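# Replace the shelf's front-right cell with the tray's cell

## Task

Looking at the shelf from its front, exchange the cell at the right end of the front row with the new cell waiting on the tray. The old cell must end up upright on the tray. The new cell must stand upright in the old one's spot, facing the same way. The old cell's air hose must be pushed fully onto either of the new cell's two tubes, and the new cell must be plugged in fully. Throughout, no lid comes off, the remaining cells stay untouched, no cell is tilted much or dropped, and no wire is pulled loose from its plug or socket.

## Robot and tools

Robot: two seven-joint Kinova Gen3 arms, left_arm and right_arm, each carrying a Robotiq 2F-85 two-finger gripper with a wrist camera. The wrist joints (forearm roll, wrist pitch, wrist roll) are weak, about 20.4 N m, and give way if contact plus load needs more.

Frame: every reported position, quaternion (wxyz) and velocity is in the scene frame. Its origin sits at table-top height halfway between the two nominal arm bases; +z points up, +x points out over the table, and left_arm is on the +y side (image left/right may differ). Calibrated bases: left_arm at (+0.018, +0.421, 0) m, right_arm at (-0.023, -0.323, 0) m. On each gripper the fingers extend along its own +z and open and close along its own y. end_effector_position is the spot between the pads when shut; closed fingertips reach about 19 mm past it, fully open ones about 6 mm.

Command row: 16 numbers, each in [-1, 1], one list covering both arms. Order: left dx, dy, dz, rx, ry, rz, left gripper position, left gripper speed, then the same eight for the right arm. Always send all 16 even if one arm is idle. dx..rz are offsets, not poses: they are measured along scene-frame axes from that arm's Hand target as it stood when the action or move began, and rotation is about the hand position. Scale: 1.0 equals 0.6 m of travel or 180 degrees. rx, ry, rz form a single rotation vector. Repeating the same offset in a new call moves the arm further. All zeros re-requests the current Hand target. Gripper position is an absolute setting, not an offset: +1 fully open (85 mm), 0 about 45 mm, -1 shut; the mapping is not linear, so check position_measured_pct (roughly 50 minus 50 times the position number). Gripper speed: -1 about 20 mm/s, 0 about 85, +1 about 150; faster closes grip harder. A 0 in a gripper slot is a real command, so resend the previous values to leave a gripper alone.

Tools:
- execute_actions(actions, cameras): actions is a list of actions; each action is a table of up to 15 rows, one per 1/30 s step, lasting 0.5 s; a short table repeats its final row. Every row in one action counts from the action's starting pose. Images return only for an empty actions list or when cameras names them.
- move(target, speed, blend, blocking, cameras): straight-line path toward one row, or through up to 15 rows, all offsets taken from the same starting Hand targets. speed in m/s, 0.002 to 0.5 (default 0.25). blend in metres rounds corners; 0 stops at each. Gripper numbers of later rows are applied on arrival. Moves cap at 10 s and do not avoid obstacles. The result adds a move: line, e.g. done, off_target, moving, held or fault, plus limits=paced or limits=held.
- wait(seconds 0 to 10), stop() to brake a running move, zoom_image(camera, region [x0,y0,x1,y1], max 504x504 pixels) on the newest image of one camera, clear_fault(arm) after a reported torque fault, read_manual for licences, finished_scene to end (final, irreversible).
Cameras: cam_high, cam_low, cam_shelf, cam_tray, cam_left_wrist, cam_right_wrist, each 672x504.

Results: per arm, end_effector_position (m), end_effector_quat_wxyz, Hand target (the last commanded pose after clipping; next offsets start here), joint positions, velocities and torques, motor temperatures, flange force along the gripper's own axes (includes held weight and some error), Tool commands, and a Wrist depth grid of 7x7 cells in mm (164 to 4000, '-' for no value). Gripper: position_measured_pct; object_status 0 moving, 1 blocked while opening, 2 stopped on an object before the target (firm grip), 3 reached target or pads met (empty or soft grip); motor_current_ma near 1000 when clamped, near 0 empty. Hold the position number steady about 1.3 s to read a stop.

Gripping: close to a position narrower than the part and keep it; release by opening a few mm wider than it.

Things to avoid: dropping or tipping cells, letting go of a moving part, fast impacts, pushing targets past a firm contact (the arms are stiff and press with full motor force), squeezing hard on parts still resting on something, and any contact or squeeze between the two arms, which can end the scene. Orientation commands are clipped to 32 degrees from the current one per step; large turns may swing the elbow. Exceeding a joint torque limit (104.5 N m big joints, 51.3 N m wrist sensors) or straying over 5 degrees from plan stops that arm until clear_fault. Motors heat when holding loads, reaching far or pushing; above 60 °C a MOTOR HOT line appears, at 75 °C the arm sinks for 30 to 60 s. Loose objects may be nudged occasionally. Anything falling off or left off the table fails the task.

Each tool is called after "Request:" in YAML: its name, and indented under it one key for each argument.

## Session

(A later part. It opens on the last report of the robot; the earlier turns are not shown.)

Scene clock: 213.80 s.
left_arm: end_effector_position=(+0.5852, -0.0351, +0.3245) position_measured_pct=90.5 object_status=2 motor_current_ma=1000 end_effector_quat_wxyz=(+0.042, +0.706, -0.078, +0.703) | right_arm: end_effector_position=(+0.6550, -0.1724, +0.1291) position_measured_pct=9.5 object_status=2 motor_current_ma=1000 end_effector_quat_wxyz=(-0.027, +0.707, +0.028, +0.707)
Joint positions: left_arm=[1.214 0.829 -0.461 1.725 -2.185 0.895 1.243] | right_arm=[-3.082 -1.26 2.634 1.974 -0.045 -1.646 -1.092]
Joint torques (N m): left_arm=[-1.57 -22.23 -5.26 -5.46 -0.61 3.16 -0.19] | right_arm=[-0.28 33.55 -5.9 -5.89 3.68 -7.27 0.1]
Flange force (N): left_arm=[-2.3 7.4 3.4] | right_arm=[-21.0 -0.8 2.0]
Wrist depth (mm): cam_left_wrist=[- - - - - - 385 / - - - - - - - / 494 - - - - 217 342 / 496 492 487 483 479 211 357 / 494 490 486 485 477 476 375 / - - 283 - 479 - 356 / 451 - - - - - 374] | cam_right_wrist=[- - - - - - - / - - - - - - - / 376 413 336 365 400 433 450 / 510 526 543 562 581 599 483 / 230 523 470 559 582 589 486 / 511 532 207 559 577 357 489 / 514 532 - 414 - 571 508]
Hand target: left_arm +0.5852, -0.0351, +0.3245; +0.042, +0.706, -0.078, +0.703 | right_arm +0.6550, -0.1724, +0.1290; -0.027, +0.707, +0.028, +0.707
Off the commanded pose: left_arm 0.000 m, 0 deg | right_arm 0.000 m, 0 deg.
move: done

Request:
wait:
  seconds: 0.1
  cameras: ["cam_low","cam_left_wrist","cam_shelf"]

Request:
zoom_image:
  camera: "cam_low"
  region: [340, 180, 600, 390]

Request:
zoom_image:
  camera: "cam_shelf"
  region: [80, 180, 320, 420]

Scene clock: 215.50 s.
left_arm: end_effector_position=(+0.5852, -0.0351, +0.3245) position_measured_pct=90.5 object_status=2 motor_current_ma=1000 end_effector_quat_wxyz=(+0.042, +0.706, -0.078, +0.703) | right_arm: end_effector_position=(+0.6550, -0.1724, +0.1291) position_measured_pct=9.5 object_status=2 motor_current_ma=1000 end_effector_quat_wxyz=(-0.027, +0.707, +0.028, +0.707)
Joint positions: left_arm=[1.214 0.829 -0.461 1.725 -2.185 0.895 1.243] | right_arm=[-3.082 -1.26 2.634 1.974 -0.045 -1.646 -1.092]
Joint torques (N m): left_arm=[-1.58 -22.22 -5.27 -5.48 -0.6 3.16 -0.19] | right_arm=[-0.17 33.61 -5.86 -5.9 3.7 -7.28 0.1]
Flange force (N): left_arm=[-2.3 7.4 3.3] | right_arm=[-21.1 -1.1 2.0]
Wrist depth (mm): cam_left_wrist=[- - - - - - 385 / - - - - - - - / 494 - - - - 217 342 / 494 493 487 485 478 211 357 / 494 491 487 483 479 478 377 / - - 283 - 480 - 355 / 453 - - - - - 372] | cam_right_wrist=[- - - - - - - / - - - - - - - / 375 412 336 365 401 433 450 / 511 526 542 564 582 598 483 / 230 522 470 557 584 588 486 / 511 534 207 560 577 357 487 / 514 532 - 415 - 571 509]
Hand target: left_arm +0.5852, -0.0351, +0.3245; +0.042, +0.706, -0.078, +0.703 | right_arm +0.6550, -0.1724, +0.1291; -0.027, +0.707, +0.028, +0.707
Tool commands: left_gripper/position=-0.95 left_gripper/speed=-0.5 right_gripper/position=+0.66 right_gripper/speed=-0.9
Off the commanded pose: left_arm 0.000 m, 0 deg | right_arm 0.000 m, 0 deg.
wait: 0.10 s; at rest from the start
camera_calibration:
cam_left_wrist: T_world_to_cam=[[-0.195611, -0.980408, -0.0231711, 0.0801178], [0.00504551, 0.0226212, -0.999731, 0.379439], [0.980669, -0.195675, 0.000521711, -0.437289], [0, 0, 0, 1]] pos_world=[0.442593, -0.0156017, 0.381422]
Images, in order (width x height): cam_low 672x504, cam_shelf 672x504, cam_left_wrist 672x504.

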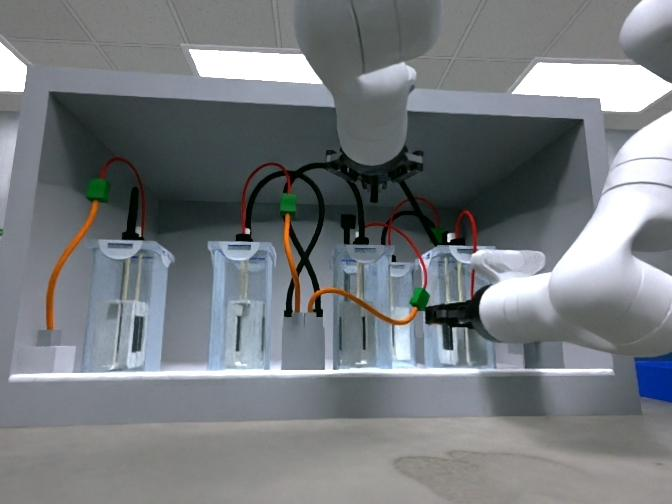

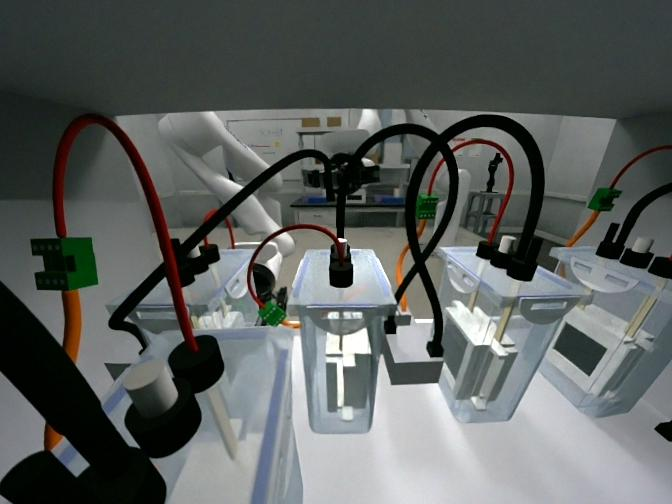

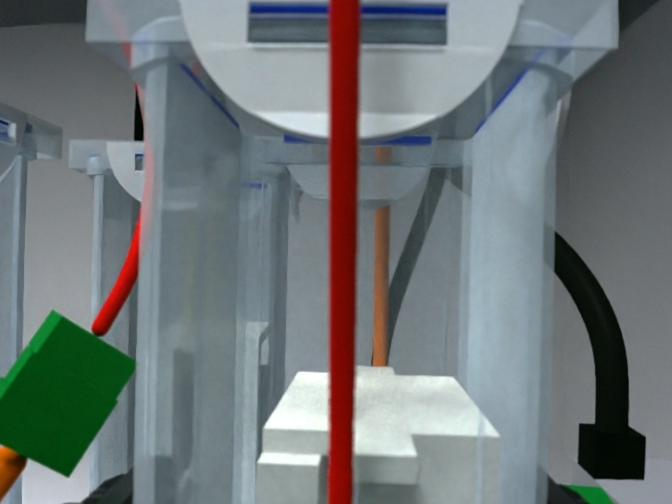

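Scaled by 1.938 from the camera's 672x504 image, which has a finer 960x720 frame.

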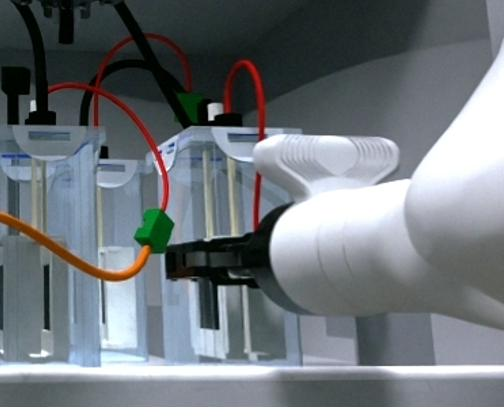

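Scaled by 2.100 from the camera's 672x504 image, which has a finer 960x720 frame.

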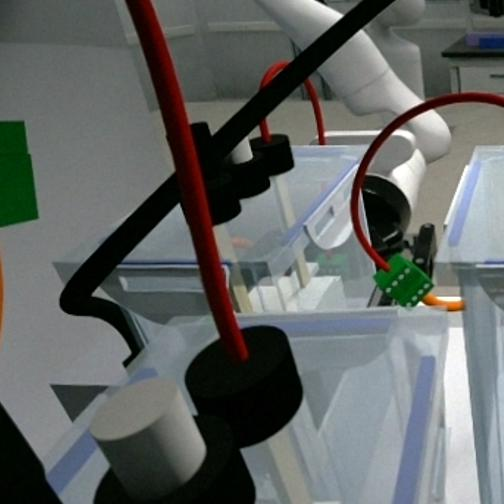

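Request:
move:
  target: [0,0,0,0,0,0,-0.95,-0.5,0,0,-0.003,0,0,0,0.66,-0.9]
  speed: 0.015

Request:
move:
  target: [0,0,0,0,0,0,-0.95,-0.5,0,0,-0.003,0,0,0,0.66,-0.9]
  speed: 0.015

Scene clock: 216.50 s.
left_arm: end_effector_position=(+0.5852, -0.0351, +0.3245) position_measured_pct=90.5 object_status=2 motor_current_ma=1000 end_effector_quat_wxyz=(+0.042, +0.706, -0.078, +0.703) | right_arm: end_effector_position=(+0.6550, -0.1724, +0.1273) position_measured_pct=9.5 object_status=2 motor_current_ma=1000 end_effector_quat_wxyz=(-0.027, +0.707, +0.028, +0.707)
Joint positions: left_arm=[1.214 0.829 -0.461 1.725 -2.185 0.895 1.243] | right_arm=[-3.082 -1.264 2.635 1.972 -0.043 -1.648 -1.093]
Joint torques (N m): left_arm=[-1.61 -22.17 -5.24 -5.51 -0.61 3.15 -0.18] | right_arm=[-0.16 28.8 -4.8 -4.53 2.58 -5 0.1]
Flange force (N): left_arm=[-2.1 7.3 3.1] | right_arm=[-13.7 -0.6 -0.6]
Wrist depth (mm): cam_left_wrist=[- - - - - - 387 / - - - - - - - / 496 - - - - 217 343 / 494 492 486 483 480 477 359 / 494 492 485 482 480 477 376 / - - 283 - 479 - 356 / 446 - - - - - 393] | cam_right_wrist=[- - - - - - - / - - - - - - - / 375 412 337 365 399 432 449 / 509 526 541 563 581 599 483 / 230 522 470 559 582 589 486 / 511 532 207 562 577 357 490 / 514 531 - 414 - 572 509]
Hand target: left_arm +0.5852, -0.0351, +0.3245; +0.042, +0.706, -0.078, +0.703 | right_arm +0.6550, -0.1724, +0.1273; -0.027, +0.707, +0.028, +0.707
Off the commanded pose: left_arm 0.000 m, 0 deg | right_arm 0.000 m, 0 deg.
move: done

Scene clock: 217.20 s.
left_arm: end_effector_position=(+0.5852, -0.0351, +0.3245) position_measured_pct=90.5 object_status=2 motor_current_ma=1000 end_effector_quat_wxyz=(+0.042, +0.706, -0.078, +0.703) | right_arm: end_effector_position=(+0.6550, -0.1724, +0.1256) position_measured_pct=9.5 object_status=2 motor_current_ma=1000 end_effector_quat_wxyz=(-0.027, +0.707, +0.028, +0.707)
Joint positions: left_arm=[1.214 0.829 -0.461 1.725 -2.185 0.895 1.243] | right_arm=[-3.083 -1.269 2.637 1.97 -0.041 -1.649 -1.093]
Joint torques (N m): left_arm=[-1.58 -22.22 -5.25 -5.47 -0.61 3.15 -0.19] | right_arm=[-0.05 17.8 -1.98 -2.03 0.46 -0.14 0.43]
Flange force (N): left_arm=[-2.3 7.4 3.4] | right_arm=[5.0 0.1 -7.2]
Wrist depth (mm): cam_left_wrist=[- - - - - - 388 / - - - - - - - / 495 - - - - 217 343 / 495 492 488 484 481 479 359 / 494 491 484 483 479 477 376 / - - 283 - 480 - 355 / 450 - - - - - 393] | cam_right_wrist=[- - - - - - - / - - - - - - - / 375 412 336 365 400 433 450 / 510 527 541 563 581 599 483 / 230 522 470 559 581 591 486 / 510 533 207 560 578 356 488 / 516 532 - 414 - 572 508]
Hand target: left_arm +0.5852, -0.0351, +0.3245; +0.042, +0.706, -0.078, +0.703 | right_arm +0.6550, -0.1723, +0.1255; -0.027, +0.707, +0.028, +0.707
Off the commanded pose: left_arm 0.000 m, 0 deg | right_arm 0.000 m, 0 deg.
move: done

Request:
move:
  target:
    - [0.1163,-0.1415,0,0,0,0,-0.95,-0.5,0,0,0.0015,0,0,0,0.66,-0.9]
    - [0.18,-0.2282,0,0,0,0,-0.95,-0.5,0,0,0.0015,0,0,0,0.66,-0.9]
  speed: 0.08
  blend: 0.01
  cameras: ["cam_low","cam_left_wrist","cam_shelf","cam_right_wrist","cam_high"]

Request:
zoom_image:
  camera: "cam_shelf"
  region: [80, 140, 320, 380]

Request:
zoom_image:
  camera: "cam_low"
  region: [380, 130, 540, 290]

Scene clock: 221.17 s.
left_arm: end_effector_position=(+0.6932, -0.1721, +0.3245) position_measured_pct=90.5 object_status=2 motor_current_ma=1000 end_effector_quat_wxyz=(+0.042, +0.706, -0.078, +0.703) | right_arm: end_effector_position=(+0.6550, -0.1724, +0.1264) position_measured_pct=9.5 object_status=2 motor_current_ma=1000 end_effector_quat_wxyz=(-0.027, +0.707, +0.028, +0.707)
Joint positions: left_arm=[1.05 1.125 -0.365 0.942 -1.776 0.708 0.656] | right_arm=[-3.083 -1.267 2.636 1.971 -0.043 -1.648 -1.093]
Joint torques (N m): left_arm=[-1.59 -28.56 -4.46 -7.96 -1.55 1.83 -0.23] | right_arm=[-0.28 22.77 -3.17 -0.15 1.47 -3.15 0.36]
Flange force (N): left_arm=[-1.2 8.5 5.1] | right_arm=[-6.4 -1.9 7.7]
Wrist depth (mm): cam_left_wrist=[- - - - - - 388 / - - - - - - - / 494 - - - - 478 - / 496 493 487 485 479 477 342 / 493 491 485 484 480 478 357 / - - 283 - 478 - 353 / 450 - - - - - 392] | cam_right_wrist=[- - - - - - - / - - - - - - - / 332 346 360 374 287 294 259 / 414 429 442 455 470 333 277 / 414 422 307 465 472 348 270 / 412 431 441 454 443 349 278 / 413 432 442 457 469 350 280]
Hand target: left_arm +0.6932, -0.1721, +0.3245; +0.042, +0.706, -0.078, +0.703 | right_arm +0.6550, -0.1724, +0.1264; -0.027, +0.707, +0.028, +0.707
Off the commanded pose: left_arm 0.000 m, 0 deg | right_arm 0.000 m, 0 deg.
move: done
camera_calibration:
cam_left_wrist: T_world_to_cam=[[-0.195611, -0.980405, -0.0232693, -0.0330342], [0.00506381, 0.0227176, -0.999729, 0.381997], [0.980669, -0.195676, 0.000520773, -0.570008], [0, 0, 0, 1]] pos_world=[0.550593, -0.152602, 0.381422]
cam_right_wrist: T_world_to_cam=[[0.0912082, -0.995635, 0.0198163, -0.234955], [0.0059339, -0.0193555, -0.999795, 0.180308], [0.995814, 0.0913071, 0.00414262, -0.487379], [0, 0, 0, 1]] pos_world=[0.505698, -0.185938, 0.186946]
Images, in order (width x height): cam_high 672x504, cam_low 672x504, cam_shelf 672x504, cam_left_wrist 672x504, cam_right_wrist 672x504.

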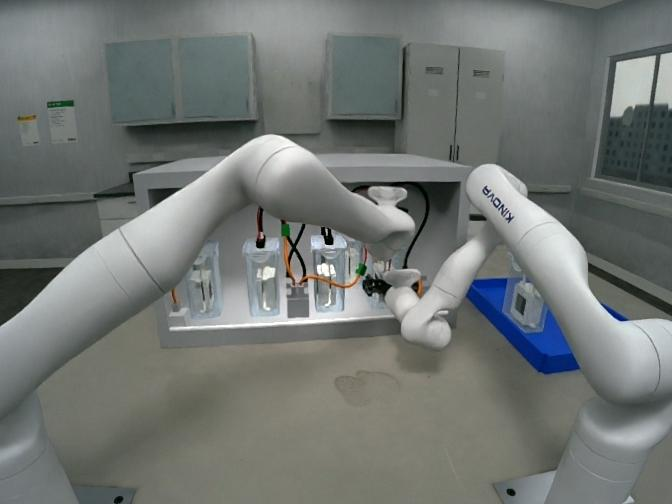

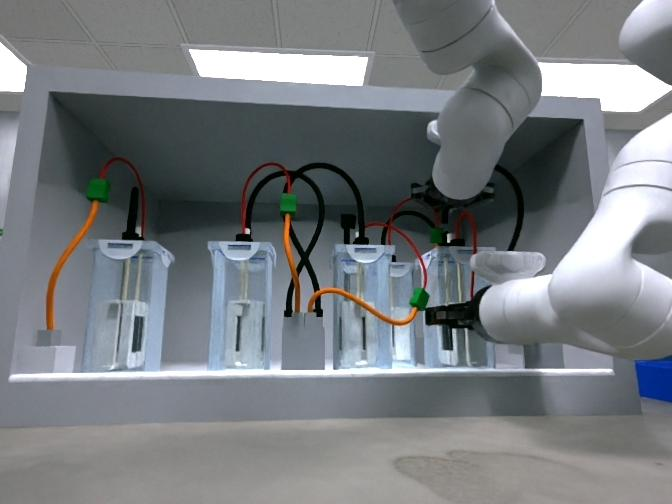

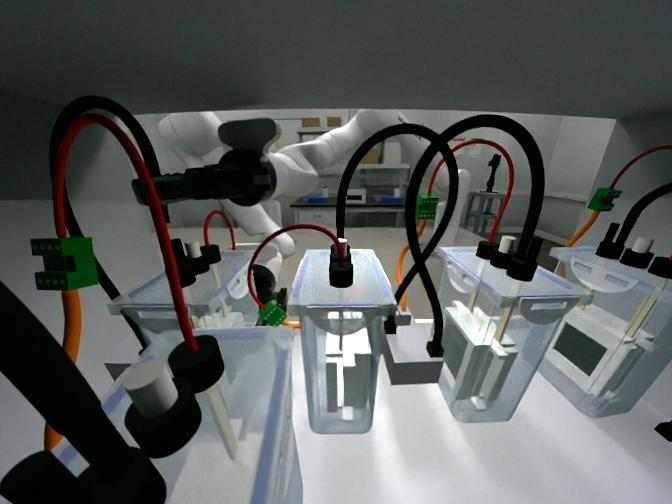

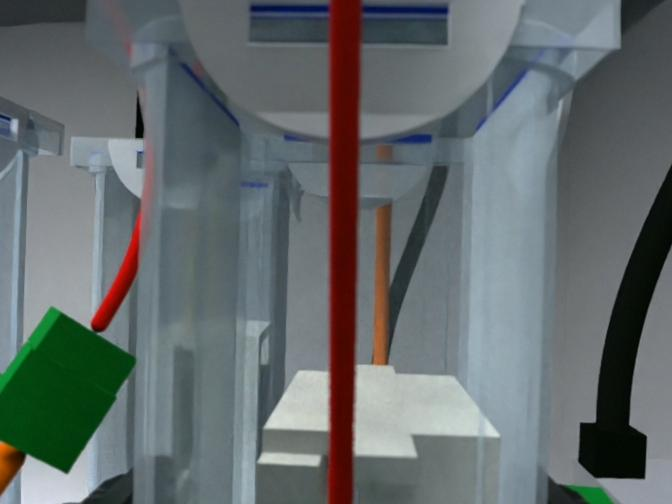

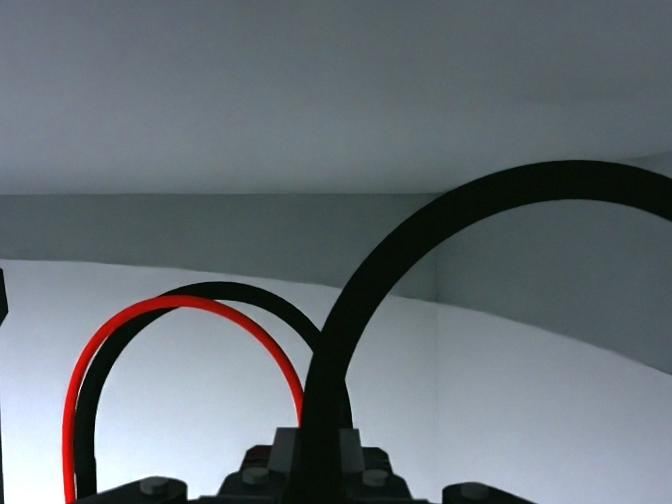

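Scaled by 2.100 from the camera's 672x504 image, which has a finer 960x720 frame.

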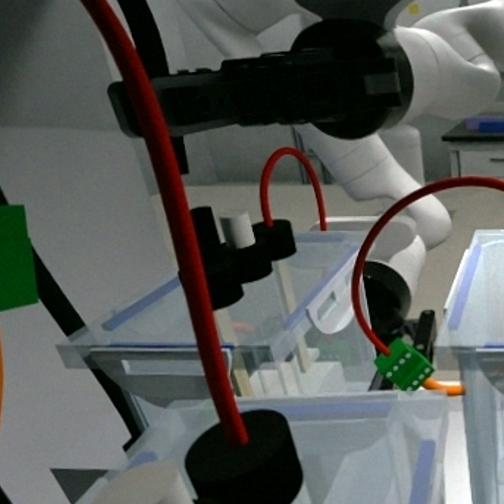

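Scaled by 3.150 from the camera's 672x504 image, which has a finer 960x720 frame.

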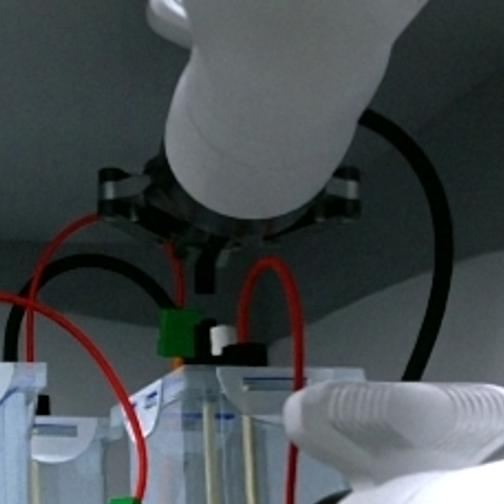

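Request:
zoom_image:
  camera: "cam_shelf"
  region: [125, 165, 225, 265]

Request:
zoom_image:
  camera: "cam_low"
  region: [420, 190, 480, 250]

Scaled by 5.040 from the camera's 672x504 image, which has a finer 960x720 frame.

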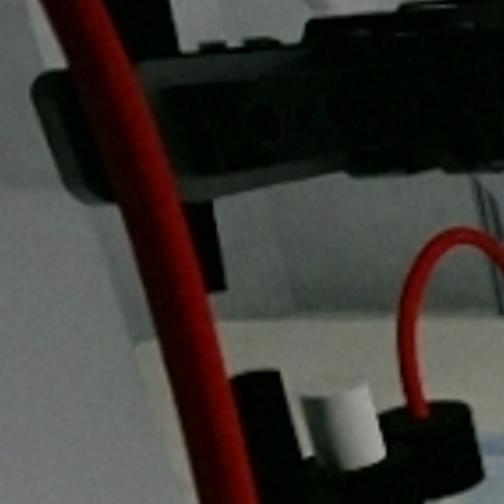

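Scaled by 8.400 from the camera's 672x504 image, which has a finer 960x720 frame.

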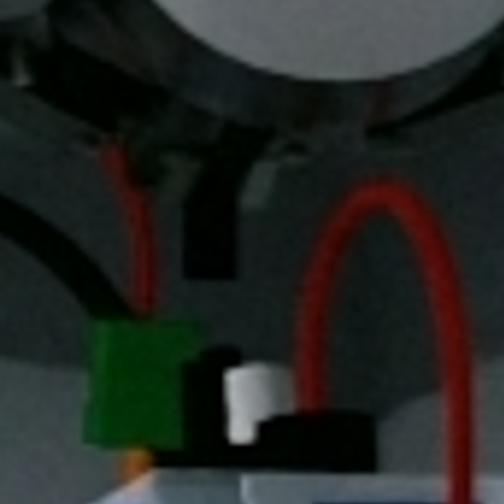

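Request:
move:
  target: [0.0153,0.0027,-0.0208,0.0087,0.0492,0,-0.95,-0.5,0,0,0,0,0,0,0.66,-0.9]
  speed: 0.03
  cameras: ["cam_low","cam_shelf"]

Request:
zoom_image:
  camera: "cam_shelf"
  region: [125, 165, 225, 265]

Request:
zoom_image:
  camera: "cam_low"
  region: [420, 190, 480, 250]

Scene clock: 226.97 s.
left_arm: end_effector_position=(+0.7024, -0.1705, +0.3120) position_measured_pct=90.5 object_status=2 motor_current_ma=1000 end_effector_quat_wxyz=(+0.039, +0.759, -0.084, +0.645) | right_arm: end_effector_position=(+0.6550, -0.1724, +0.1264) position_measured_pct=9.5 object_status=2 motor_current_ma=1000 end_effector_quat_wxyz=(-0.027, +0.707, +0.028, +0.707)
Joint positions: left_arm=[0.976 1.084 -0.229 0.882 -1.581 0.651 0.355] | right_arm=[-3.083 -1.267 2.636 1.971 -0.043 -1.648 -1.093]
Joint torques (N m): left_arm=[-1.58 -28.84 -3.29 -8.61 -1.74 1.03 -0.27] | right_arm=[-0.37 22.77 -3.19 -0.16 1.44 -3.25 0.33]
Flange force (N): left_arm=[0.3 9.3 6.0] | right_arm=[-6.3 -1.7 8.0]
Wrist depth (mm): cam_left_wrist=[- - - - - - 387 / - - - - - - - / 494 - - - - 478 - / 496 492 486 485 481 478 341 / 493 492 485 483 480 478 357 / - - 282 - 478 - 354 / 450 - - - - - 392] | cam_right_wrist=[- 172 - 181 186 192 - / 383 399 414 428 439 325 271 / 393 408 421 437 448 355 - / 399 273 286 450 459 331 276 / 404 425 436 454 464 349 271 / 414 433 445 458 448 352 280 / 419 329 - - 476 356 282]
Hand target: left_arm +0.7024, -0.1704, +0.3120; +0.039, +0.759, -0.084, +0.645 | right_arm +0.6550, -0.1724, +0.1264; -0.027, +0.707, +0.028, +0.707
Off the commanded pose: left_arm 0.000 m, 0 deg | right_arm 0.000 m, 0 deg.
move: done
Images, in order (width x height): cam_low 672x504, cam_shelf 672x504.

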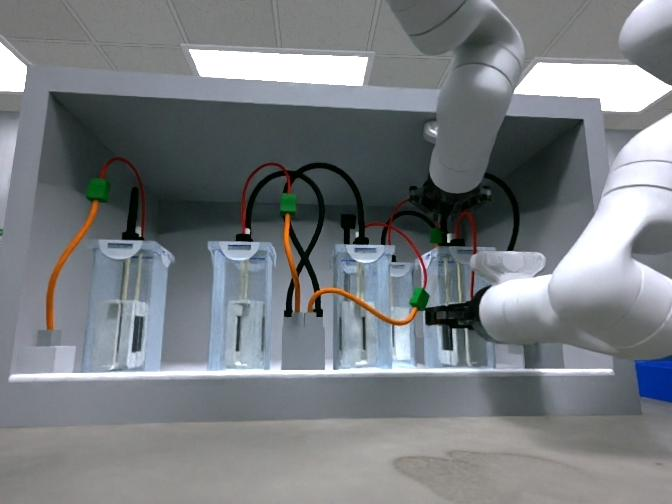

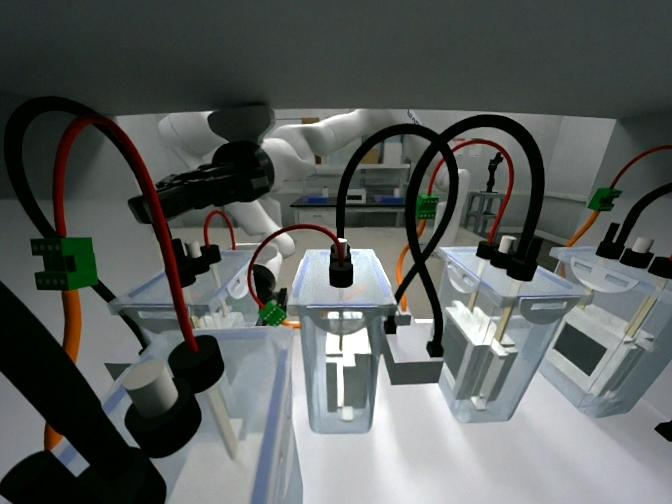

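Scaled by 5.040 from the camera's 672x504 image, which has a finer 960x720 frame.

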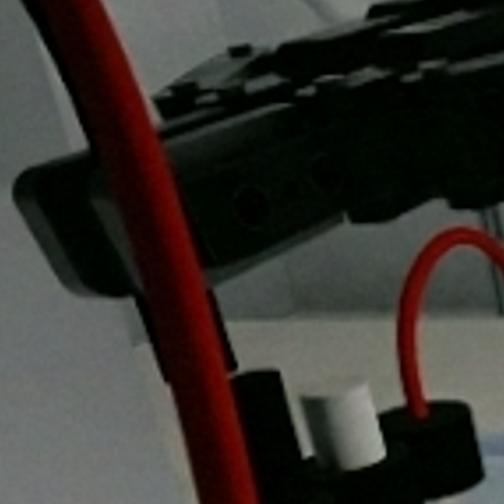

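Scaled by 8.400 from the camera's 672x504 image, which has a finer 960x720 frame.

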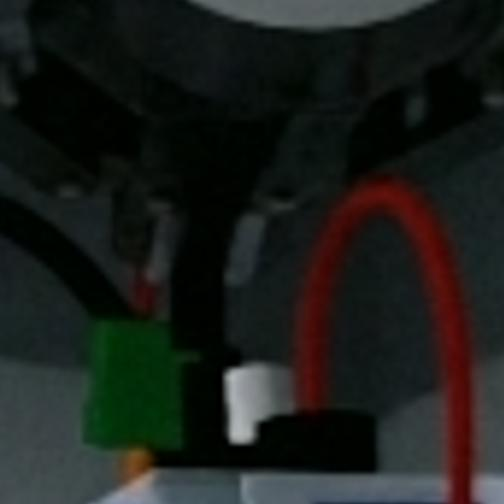

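Request:
move:
  target: [0,0.001,-0.0133,0,0,0,-0.95,-0.5,0,0,0,0,0,0,0.66,-0.9]
  speed: 0.02
  cameras: ["cam_low","cam_shelf"]

Request:
zoom_image:
  camera: "cam_shelf"
  region: [125, 165, 225, 265]

Request:
zoom_image:
  camera: "cam_low"
  region: [420, 190, 480, 250]

Scene clock: 228.60 s.
left_arm: end_effector_position=(+0.7024, -0.1699, +0.3040) position_measured_pct=90.5 object_status=2 motor_current_ma=1000 end_effector_quat_wxyz=(+0.039, +0.759, -0.084, +0.645) | right_arm: end_effector_position=(+0.6550, -0.1724, +0.1264) position_measured_pct=9.5 object_status=2 motor_current_ma=1000 end_effector_quat_wxyz=(-0.027, +0.707, +0.028, +0.707)
Joint positions: left_arm=[0.98 1.093 -0.238 0.891 -1.594 0.649 0.383] | right_arm=[-3.083 -1.267 2.636 1.971 -0.043 -1.648 -1.093]
Joint torques (N m): left_arm=[-3.98 -27.58 -4.16 -6.87 -1.19 1.97 -0.34] | right_arm=[0.01 22.69 -3.19 -0.11 1.35 -3.24 0.13]
Flange force (N): left_arm=[1.9 12.5 6.5] | right_arm=[-6.4 -2.4 8.1]
Wrist depth (mm): cam_left_wrist=[- - - - - - 387 / - - - - - - - / 494 - - - - 477 - / 494 493 487 483 479 479 342 / 491 489 486 483 478 477 357 / - - 283 - 479 - 354 / 450 - - - - - 393] | cam_right_wrist=[197 202 212 222 234 202 213 / 384 397 412 429 440 334 268 / 393 407 420 438 447 - - / 398 272 427 453 459 332 274 / 405 424 436 454 445 349 271 / 415 433 445 456 453 354 281 / 307 315 - - 481 357 283]
Hand target: left_arm +0.7024, -0.1698, +0.3040; +0.039, +0.759, -0.084, +0.645 | right_arm +0.6550, -0.1724, +0.1264; -0.027, +0.707, +0.028, +0.707
Off the commanded pose: left_arm 0.000 m, 0 deg | right_arm 0.000 m, 0 deg.
move: done
Images, in order (width x height): cam_low 672x504, cam_shelf 672x504.

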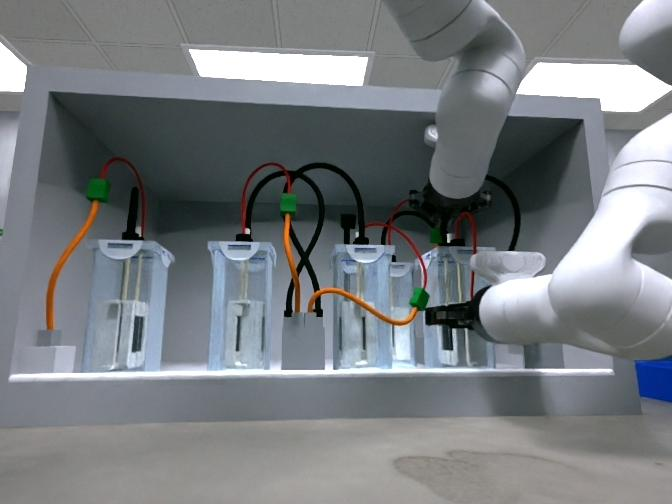

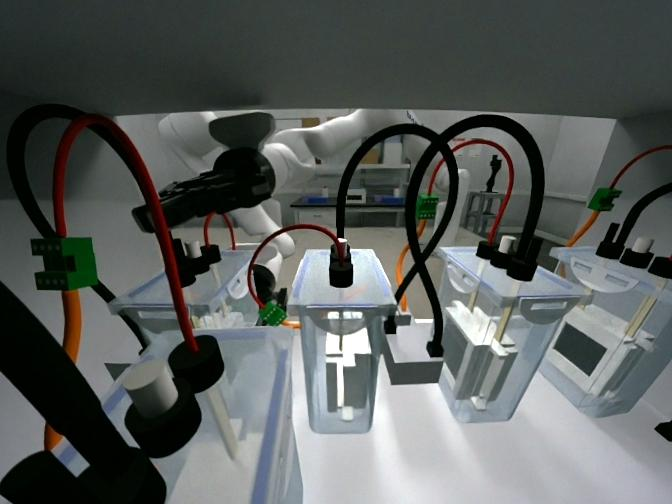

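Scaled by 5.040 from the camera's 672x504 image, which has a finer 960x720 frame.

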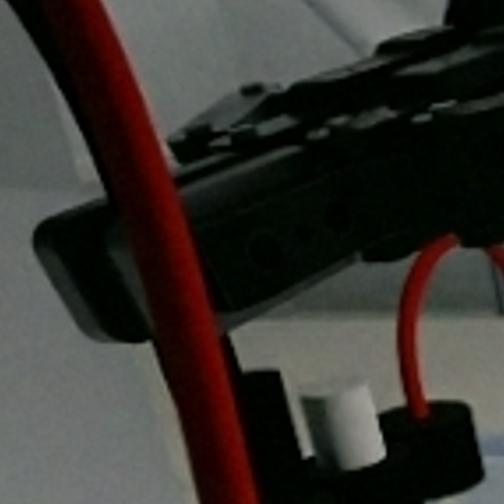

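Scaled by 8.400 from the camera's 672x504 image, which has a finer 960x720 frame.

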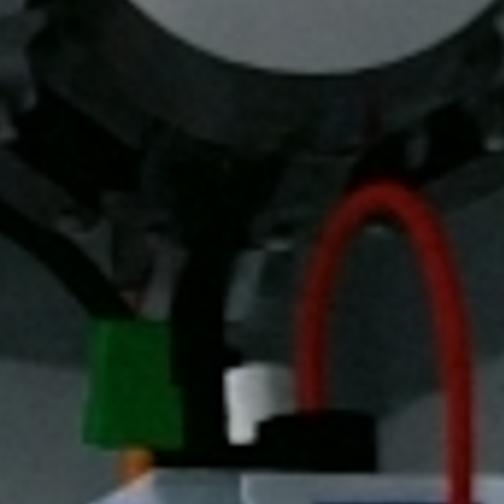

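Request:
move:
  target: [0,-0.0017,-0.002,0,0,0,-0.95,-0.5,0,0,0,0,0,0,0.66,-0.9]
  speed: 0.02

Request:
move:
  target: [0,0,-0.004,0,0,0,-0.95,-0.5,0,0,0,0,0,0,0.66,-0.9]
  speed: 0.02

Scene clock: 229.80 s.
left_arm: end_effector_position=(+0.7024, -0.1708, +0.3028) position_measured_pct=90.5 object_status=2 motor_current_ma=1000 end_effector_quat_wxyz=(+0.039, +0.759, -0.084, +0.645) | right_arm: end_effector_position=(+0.6550, -0.1724, +0.1264) position_measured_pct=9.5 object_status=2 motor_current_ma=1000 end_effector_quat_wxyz=(-0.027, +0.707, +0.028, +0.707)
Joint positions: left_arm=[0.98 1.096 -0.237 0.886 -1.593 0.65 0.381] | right_arm=[-3.083 -1.267 2.636 1.971 -0.043 -1.648 -1.093]
Joint torques (N m): left_arm=[-1.79 -28.25 -3.36 -8.12 -1.57 1.11 -0.25] | right_arm=[-0.38 22.88 -3.27 -0.12 1.49 -3.29 0.44]
Flange force (N): left_arm=[1.0 9.5 5.9] | right_arm=[-6.7 -1.6 8.2]
Wrist depth (mm): cam_left_wrist=[- - - - - - 387 / - - - - - - - / 493 - - - - 478 - / 495 492 485 484 479 479 342 / 493 490 486 484 481 477 356 / - - 283 - 478 - 354 / 450 - - - - - 391] | cam_right_wrist=[210 216 227 198 205 215 225 / 384 397 413 429 440 334 268 / 393 406 420 439 446 - - / 396 412 426 452 460 332 273 / 406 424 435 453 445 349 270 / 414 432 443 313 450 353 280 / 304 312 - - 478 356 282]
Hand target: left_arm +0.7024, -0.1708, +0.3029; +0.039, +0.759, -0.084, +0.645 | right_arm +0.6550, -0.1724, +0.1264; -0.027, +0.707, +0.028, +0.707
Off the commanded pose: left_arm 0.000 m, 0 deg | right_arm 0.000 m, 0 deg.
move: done

Scene clock: 230.50 s.
left_arm: end_effector_position=(+0.7024, -0.1708, +0.3005) position_measured_pct=90.5 object_status=2 motor_current_ma=1000 end_effector_quat_wxyz=(+0.039, +0.759, -0.084, +0.645) | right_arm: end_effector_position=(+0.6550, -0.1724, +0.1264) position_measured_pct=9.5 object_status=2 motor_current_ma=1000 end_effector_quat_wxyz=(-0.027, +0.707, +0.028, +0.707)
Joint positions: left_arm=[0.981 1.1 -0.239 0.888 -1.596 0.65 0.388] | right_arm=[-3.083 -1.267 2.636 1.971 -0.043 -1.648 -1.093]
Joint torques (N m): left_arm=[-2.43 -27.73 -3.48 -7.63 -1.39 1.25 -0.27] | right_arm=[-0.44 22.91 -3.26 -0.08 1.45 -3.35 0.39]
Flange force (N): left_arm=[1.4 10.0 5.5] | right_arm=[-6.7 -1.5 8.6]
Wrist depth (mm): cam_left_wrist=[- - - - - - 388 / - - - - - - - / 493 - - - - 477 - / 495 492 486 486 479 480 342 / 492 490 485 483 480 478 356 / - - 283 - 481 - 354 / 447 - - - - - 392] | cam_right_wrist=[196 202 210 216 226 233 245 / 385 399 413 429 439 334 268 / 393 405 418 437 450 - 273 / 397 417 427 453 460 331 273 / 406 426 436 452 444 349 270 / 412 433 443 313 451 353 280 / 300 308 - - 480 356 282]
Hand target: left_arm +0.7024, -0.1708, +0.3005; +0.039, +0.759, -0.084, +0.645 | right_arm +0.6550, -0.1724, +0.1264; -0.027, +0.707, +0.028, +0.707
Off the commanded pose: left_arm 0.000 m, 0 deg | right_arm 0.000 m, 0 deg.
move: done

Request:
move:
  target: [0,0,-0.006,0,0,0,-0.95,-0.5,0,0,0,0,0,0,0.66,-0.9]
  speed: 0.02

Request:
move:
  target: [0,0,-0.005,0,0,0,-0.95,-0.5,0,0,0,0,0,0,0.66,-0.9]
  speed: 0.02
  cameras: ["cam_low","cam_shelf"]

Request:
zoom_image:
  camera: "cam_shelf"
  region: [125, 165, 225, 265]

Request:
zoom_image:
  camera: "cam_low"
  region: [420, 190, 480, 250]

Scene clock: 231.53 s.
left_arm: end_effector_position=(+0.7024, -0.1708, +0.2969) position_measured_pct=90.5 object_status=2 motor_current_ma=1000 end_effector_quat_wxyz=(+0.038, +0.759, -0.084, +0.645) | right_arm: end_effector_position=(+0.6550, -0.1724, +0.1264) position_measured_pct=9.5 object_status=2 motor_current_ma=1000 end_effector_quat_wxyz=(-0.027, +0.707, +0.028, +0.707)
Joint positions: left_arm=[0.982 1.104 -0.243 0.89 -1.601 0.649 0.399] | right_arm=[-3.083 -1.267 2.636 1.971 -0.043 -1.648 -1.093]
Joint torques (N m): left_arm=[-2.61 -27.06 -3.37 -7.2 -1.27 1.23 -0.28] | right_arm=[-0.38 22.95 -3.19 -0.16 1.47 -3.29 0.43]
Flange force (N): left_arm=[2.1 9.9 5.1] | right_arm=[-6.7 -1.7 8.1]
Wrist depth (mm): cam_left_wrist=[- - - - - - 387 / - - - - - - - / 494 - - - - 477 - / 495 492 486 485 480 478 341 / 494 492 486 484 478 478 356 / - - - - 478 - 355 / 450 - - - - - 393] | cam_right_wrist=[222 226 236 246 221 230 243 / 386 399 414 429 439 334 267 / 394 404 417 435 450 341 272 / 396 417 429 452 460 342 273 / 404 426 435 451 444 349 270 / 412 429 441 217 452 353 281 / 294 301 - - 480 356 283]
Hand target: left_arm +0.7024, -0.1708, +0.2968; +0.038, +0.759, -0.084, +0.645 | right_arm +0.6550, -0.1724, +0.1264; -0.027, +0.707, +0.028, +0.707
Off the commanded pose: left_arm 0.000 m, 0 deg | right_arm 0.000 m, 0 deg.
move: done

Scene clock: 232.23 s.
left_arm: end_effector_position=(+0.7024, -0.1708, +0.2939) position_measured_pct=90.5 object_status=2 motor_current_ma=1000 end_effector_quat_wxyz=(+0.039, +0.759, -0.084, +0.645) | right_arm: end_effector_position=(+0.6550, -0.1724, +0.1264) position_measured_pct=9.5 object_status=2 motor_current_ma=1000 end_effector_quat_wxyz=(-0.027, +0.707, +0.028, +0.707)
Joint positions: left_arm=[0.983 1.108 -0.246 0.892 -1.605 0.649 0.408] | right_arm=[-3.083 -1.267 2.636 1.971 -0.043 -1.648 -1.093]
Joint torques (N m): left_arm=[-2.63 -26.28 -3.18 -6.74 -1.12 1.09 -0.26] | right_arm=[-0.38 22.95 -3.27 -0.18 1.48 -3.35 0.4]
Flange force (N): left_arm=[3.0 9.9 4.9] | right_arm=[-6.7 -1.6 8.2]
Wrist depth (mm): cam_left_wrist=[- - - - - - 387 / - - - - - - - / 495 - - - - 477 - / 495 491 486 484 480 478 342 / 494 490 486 484 479 479 356 / - - 283 - 478 - 353 / 449 - - - - - 392] | cam_right_wrist=[246 251 227 236 243 252 251 / 385 399 415 430 441 334 268 / 393 402 416 436 451 327 272 / 397 416 429 450 459 341 273 / 404 425 436 450 445 349 270 / 409 429 443 217 452 354 280 / 288 295 - 466 480 357 283]
Hand target: left_arm +0.7024, -0.1708, +0.2938; +0.039, +0.759, -0.084, +0.645 | right_arm +0.6550, -0.1724, +0.1264; -0.027, +0.707, +0.028, +0.707
Off the commanded pose: left_arm 0.000 m, 0 deg | right_arm 0.000 m, 0 deg.
move: done
Images, in order (width x height): cam_low 672x504, cam_shelf 672x504.

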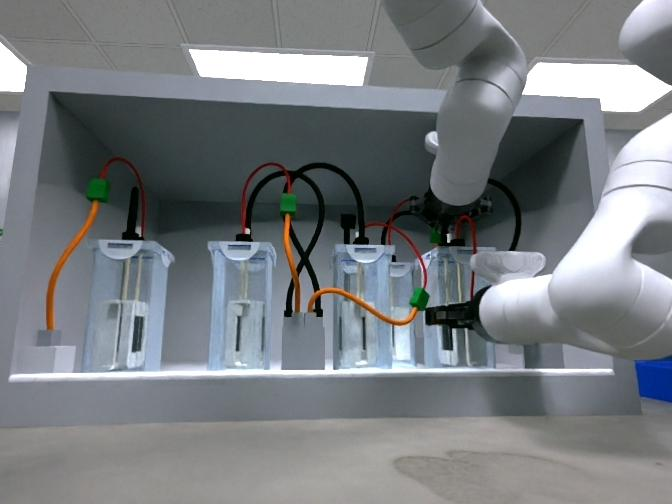

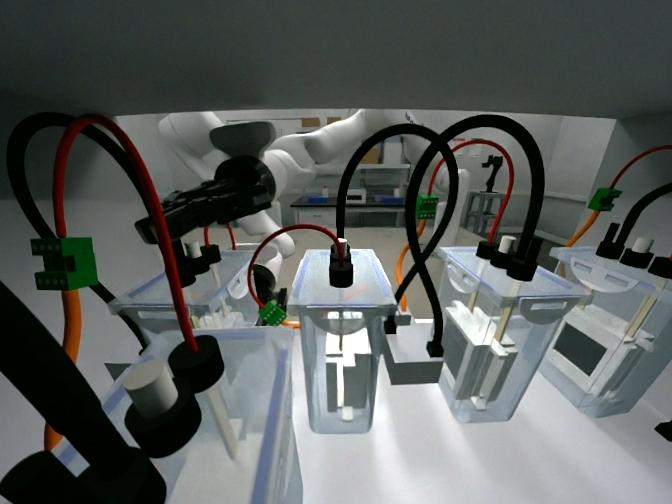

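Scaled by 5.040 from the camera's 672x504 image, which has a finer 960x720 frame.

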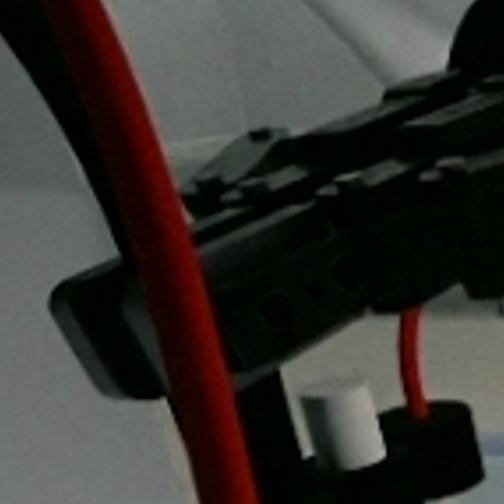

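Scaled by 8.400 from the camera's 672x504 image, which has a finer 960x720 frame.

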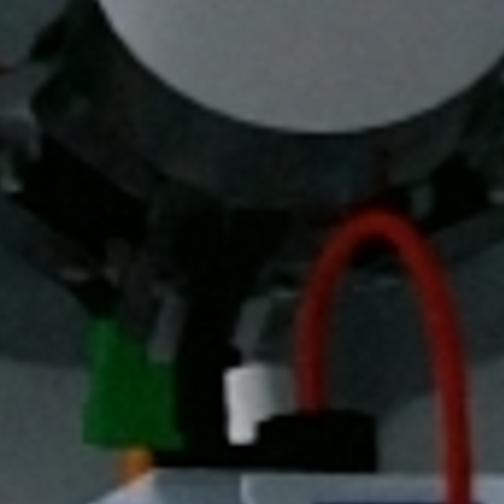

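Request:
move:
  target: [0,0,-0.006,0,0,0,-0.95,-0.5,0,0,0,0,0,0,0.66,-0.9]
  speed: 0.02

Request:
move:
  target: [0,0,-0.006,0,0,0,-0.95,-0.5,0,0,0,0,0,0,0.66,-0.9]
  speed: 0.02

Request:
move:
  target: [0,0,-0.004,0,0,0,-0.95,-0.5,0,0,0,0,0,0,0.66,-0.9]
  speed: 0.02
  cameras: ["cam_low","cam_shelf"]

Request:
zoom_image:
  camera: "cam_shelf"
  region: [125, 165, 225, 265]

Request:
zoom_image:
  camera: "cam_low"
  region: [420, 190, 480, 250]

Scene clock: 233.67 s.
left_arm: end_effector_position=(+0.7024, -0.1709, +0.2903) position_measured_pct=90.5 object_status=2 motor_current_ma=1000 end_effector_quat_wxyz=(+0.039, +0.759, -0.084, +0.645) | right_arm: end_effector_position=(+0.6550, -0.1724, +0.1264) position_measured_pct=9.5 object_status=2 motor_current_ma=1000 end_effector_quat_wxyz=(-0.027, +0.707, +0.028, +0.707)
Joint positions: left_arm=[0.985 1.113 -0.249 0.894 -1.61 0.648 0.418] | right_arm=[-3.083 -1.267 2.636 1.971 -0.043 -1.648 -1.093]
Joint torques (N m): left_arm=[-2.28 -24.35 -2.52 -5.87 -0.84 0.57 -0.28] | right_arm=[-0.48 22.82 -3.29 -0.09 1.5 -3.31 0.4]
Flange force (N): left_arm=[4.9 8.8 3.7] | right_arm=[-6.5 -1.4 8.4]
Wrist depth (mm): cam_left_wrist=[- - - - - - 387 / - - - - - - - / 493 - - - - 477 - / 496 494 486 485 478 477 342 / 493 491 485 483 480 477 356 / - - 283 - 480 - 354 / 450 - - - - - 392] | cam_right_wrist=[236 241 249 258 267 277 251 / 386 399 414 430 441 334 268 / 393 402 417 435 450 327 272 / 396 417 429 450 460 343 274 / 403 425 436 450 445 349 271 / 406 428 443 216 452 353 281 / 282 289 - 471 480 357 283]
Hand target: left_arm +0.7024, -0.1709, +0.2902; +0.039, +0.759, -0.084, +0.645 | right_arm +0.6550, -0.1724, +0.1264; -0.027, +0.707, +0.028, +0.707
Off the commanded pose: left_arm 0.000 m, 0 deg | right_arm 0.000 m, 0 deg.
move: done

Scene clock: 234.37 s.
left_arm: end_effector_position=(+0.7024, -0.1709, +0.2866) position_measured_pct=90.5 object_status=2 motor_current_ma=1000 end_effector_quat_wxyz=(+0.039, +0.759, -0.084, +0.645) | right_arm: end_effector_position=(+0.6550, -0.1724, +0.1264) position_measured_pct=9.5 object_status=2 motor_current_ma=1000 end_effector_quat_wxyz=(-0.027, +0.707, +0.028, +0.707)
Joint positions: left_arm=[0.986 1.118 -0.252 0.895 -1.615 0.648 0.429] | right_arm=[-3.083 -1.267 2.636 1.971 -0.043 -1.648 -1.093]
Joint torques (N m): left_arm=[-4.65 -16.87 -1.44 -2.4 0.25 -0.68 -0.31] | right_arm=[-0.49 22.81 -3.24 0.05 1.46 -3.27 0.37]
Flange force (N): left_arm=[12.2 7.3 -4.4] | right_arm=[-6.7 -1.6 8.7]
Wrist depth (mm): cam_left_wrist=[- - - - - - 387 / - - - - - - - / 494 - - - - 477 - / 496 493 486 483 482 477 343 / 494 491 486 485 478 477 357 / - - 282 - 479 478 354 / 449 - - - - - 393] | cam_right_wrist=[233 239 248 259 268 282 250 / 388 400 415 431 440 332 267 / 393 403 416 435 450 339 272 / 397 416 429 448 460 342 273 / 403 424 435 451 446 349 270 / 408 426 441 216 453 354 280 / 284 290 - 465 479 357 283]
Hand target: left_arm +0.7024, -0.1709, +0.2866; +0.039, +0.759, -0.084, +0.645 | right_arm +0.6550, -0.1724, +0.1264; -0.027, +0.707, +0.028, +0.707
Off the commanded pose: left_arm 0.000 m, 0 deg | right_arm 0.000 m, 0 deg.
move: done

Scene clock: 235.07 s.
left_arm: end_effector_position=(+0.7024, -0.1709, +0.2843) position_measured_pct=90.5 object_status=2 motor_current_ma=1000 end_effector_quat_wxyz=(+0.039, +0.759, -0.084, +0.645) | right_arm: end_effector_position=(+0.6550, -0.1724, +0.1264) position_measured_pct=9.5 object_status=2 motor_current_ma=1000 end_effector_quat_wxyz=(-0.027, +0.707, +0.028, +0.707)
Joint positions: left_arm=[0.987 1.121 -0.254 0.897 -1.618 0.648 0.436] | right_arm=[-3.083 -1.267 2.636 1.971 -0.043 -1.648 -1.093]
Joint torques (N m): left_arm=[-6.87 -15.59 -2.07 -1.92 0.35 -0.69 -0.34] | right_arm=[-0.55 21.86 -3.01 1.82 1.22 -3.44 0.39]
Flange force (N): left_arm=[13.0 7.8 -8.7] | right_arm=[-6.6 -2.2 14.9]
Wrist depth (mm): cam_left_wrist=[- - - - - - 387 / - - - - - - - / 494 - - - - 477 - / 495 492 486 482 482 477 341 / 494 492 486 484 480 477 355 / - - 282 - 478 478 354 / 449 - - - - - 393] | cam_right_wrist=[248 228 240 250 263 280 249 / 386 400 415 431 441 331 266 / 393 403 417 435 449 326 270 / 395 418 429 450 458 341 273 / 402 423 433 450 445 349 270 / 406 427 439 215 453 353 280 / 288 294 - 463 482 357 283]
Hand target: left_arm +0.7024, -0.1709, +0.2842; +0.039, +0.759, -0.084, +0.645 | right_arm +0.6550, -0.1724, +0.1263; -0.027, +0.707, +0.028, +0.707
Off the commanded pose: left_arm 0.000 m, 0 deg | right_arm 0.000 m, 0 deg.
move: done
Images, in order (width x height): cam_low 672x504, cam_shelf 672x504.

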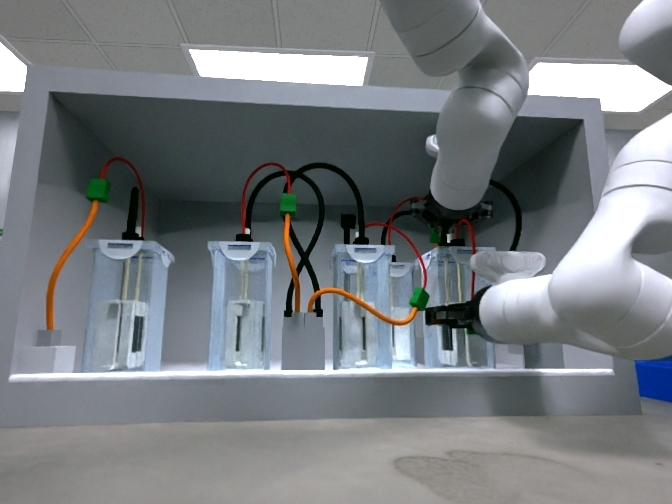

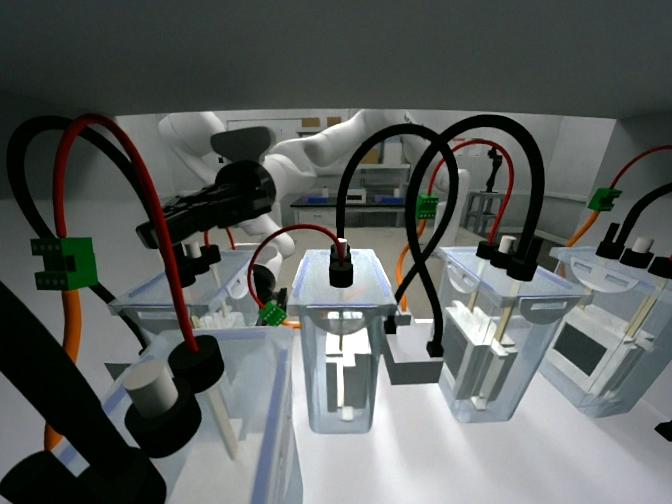

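Scaled by 5.040 from the camera's 672x504 image, which has a finer 960x720 frame.

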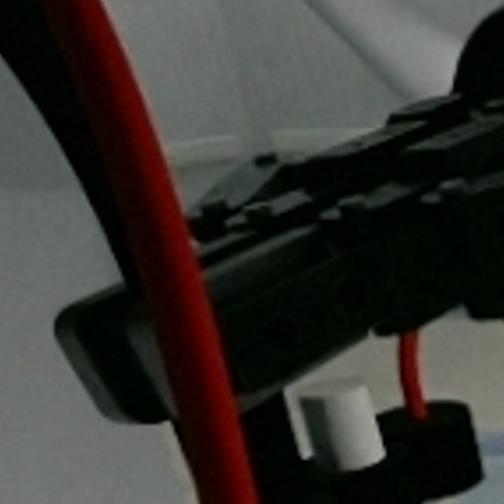

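Scaled by 8.400 from the camera's 672x504 image, which has a finer 960x720 frame.

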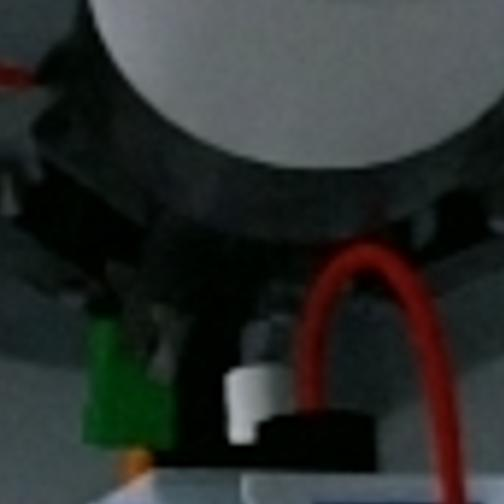

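Request:
move:
  target: [-0.0025,0,0,0,0,0,-0.95,-0.5,0,0,0,0,0,0,0.66,-0.9]
  speed: 0.02

Scene clock: 236.40 s.
left_arm: end_effector_position=(+0.7010, -0.1708, +0.2842) position_measured_pct=90.5 object_status=2 motor_current_ma=1000 end_effector_quat_wxyz=(+0.038, +0.759, -0.084, +0.645) | right_arm: end_effector_position=(+0.6550, -0.1724, +0.1264) position_measured_pct=9.5 object_status=2 motor_current_ma=1000 end_effector_quat_wxyz=(-0.027, +0.707, +0.028, +0.707)
Joint positions: left_arm=[0.99 1.119 -0.256 0.902 -1.62 0.649 0.44] | right_arm=[-3.083 -1.267 2.636 1.971 -0.043 -1.648 -1.093]
Joint torques (N m): left_arm=[-0.29 -15.96 0.58 0.88 1.31 -0.06 -0.43] | right_arm=[0.46 22.36 -2.91 -1.2 1.07 -2.84 0.12]
Flange force (N): left_arm=[15.9 11.5 11.9] | right_arm=[-4.8 -2.3 3.4]
Wrist depth (mm): cam_left_wrist=[- - - - - - 387 / - - - - - - - / 494 - - - - 477 - / 496 492 486 485 480 478 343 / 494 490 485 485 479 477 356 / - - 283 - 480 - 355 / 448 - - - - - 392] | cam_right_wrist=[248 228 240 250 263 280 250 / 388 401 417 432 442 332 266 / 394 404 416 436 451 339 271 / 396 418 430 451 460 342 273 / 403 425 435 451 445 350 271 / 407 428 440 216 454 354 281 / 288 293 - 464 483 359 284]
Hand target: left_arm +0.7009, -0.1708, +0.2842; +0.039, +0.759, -0.084, +0.645 | right_arm +0.6550, -0.1724, +0.1263; -0.027, +0.707, +0.028, +0.707
Off the commanded pose: left_arm 0.000 m, 0 deg | right_arm 0.000 m, 0 deg.
move: done


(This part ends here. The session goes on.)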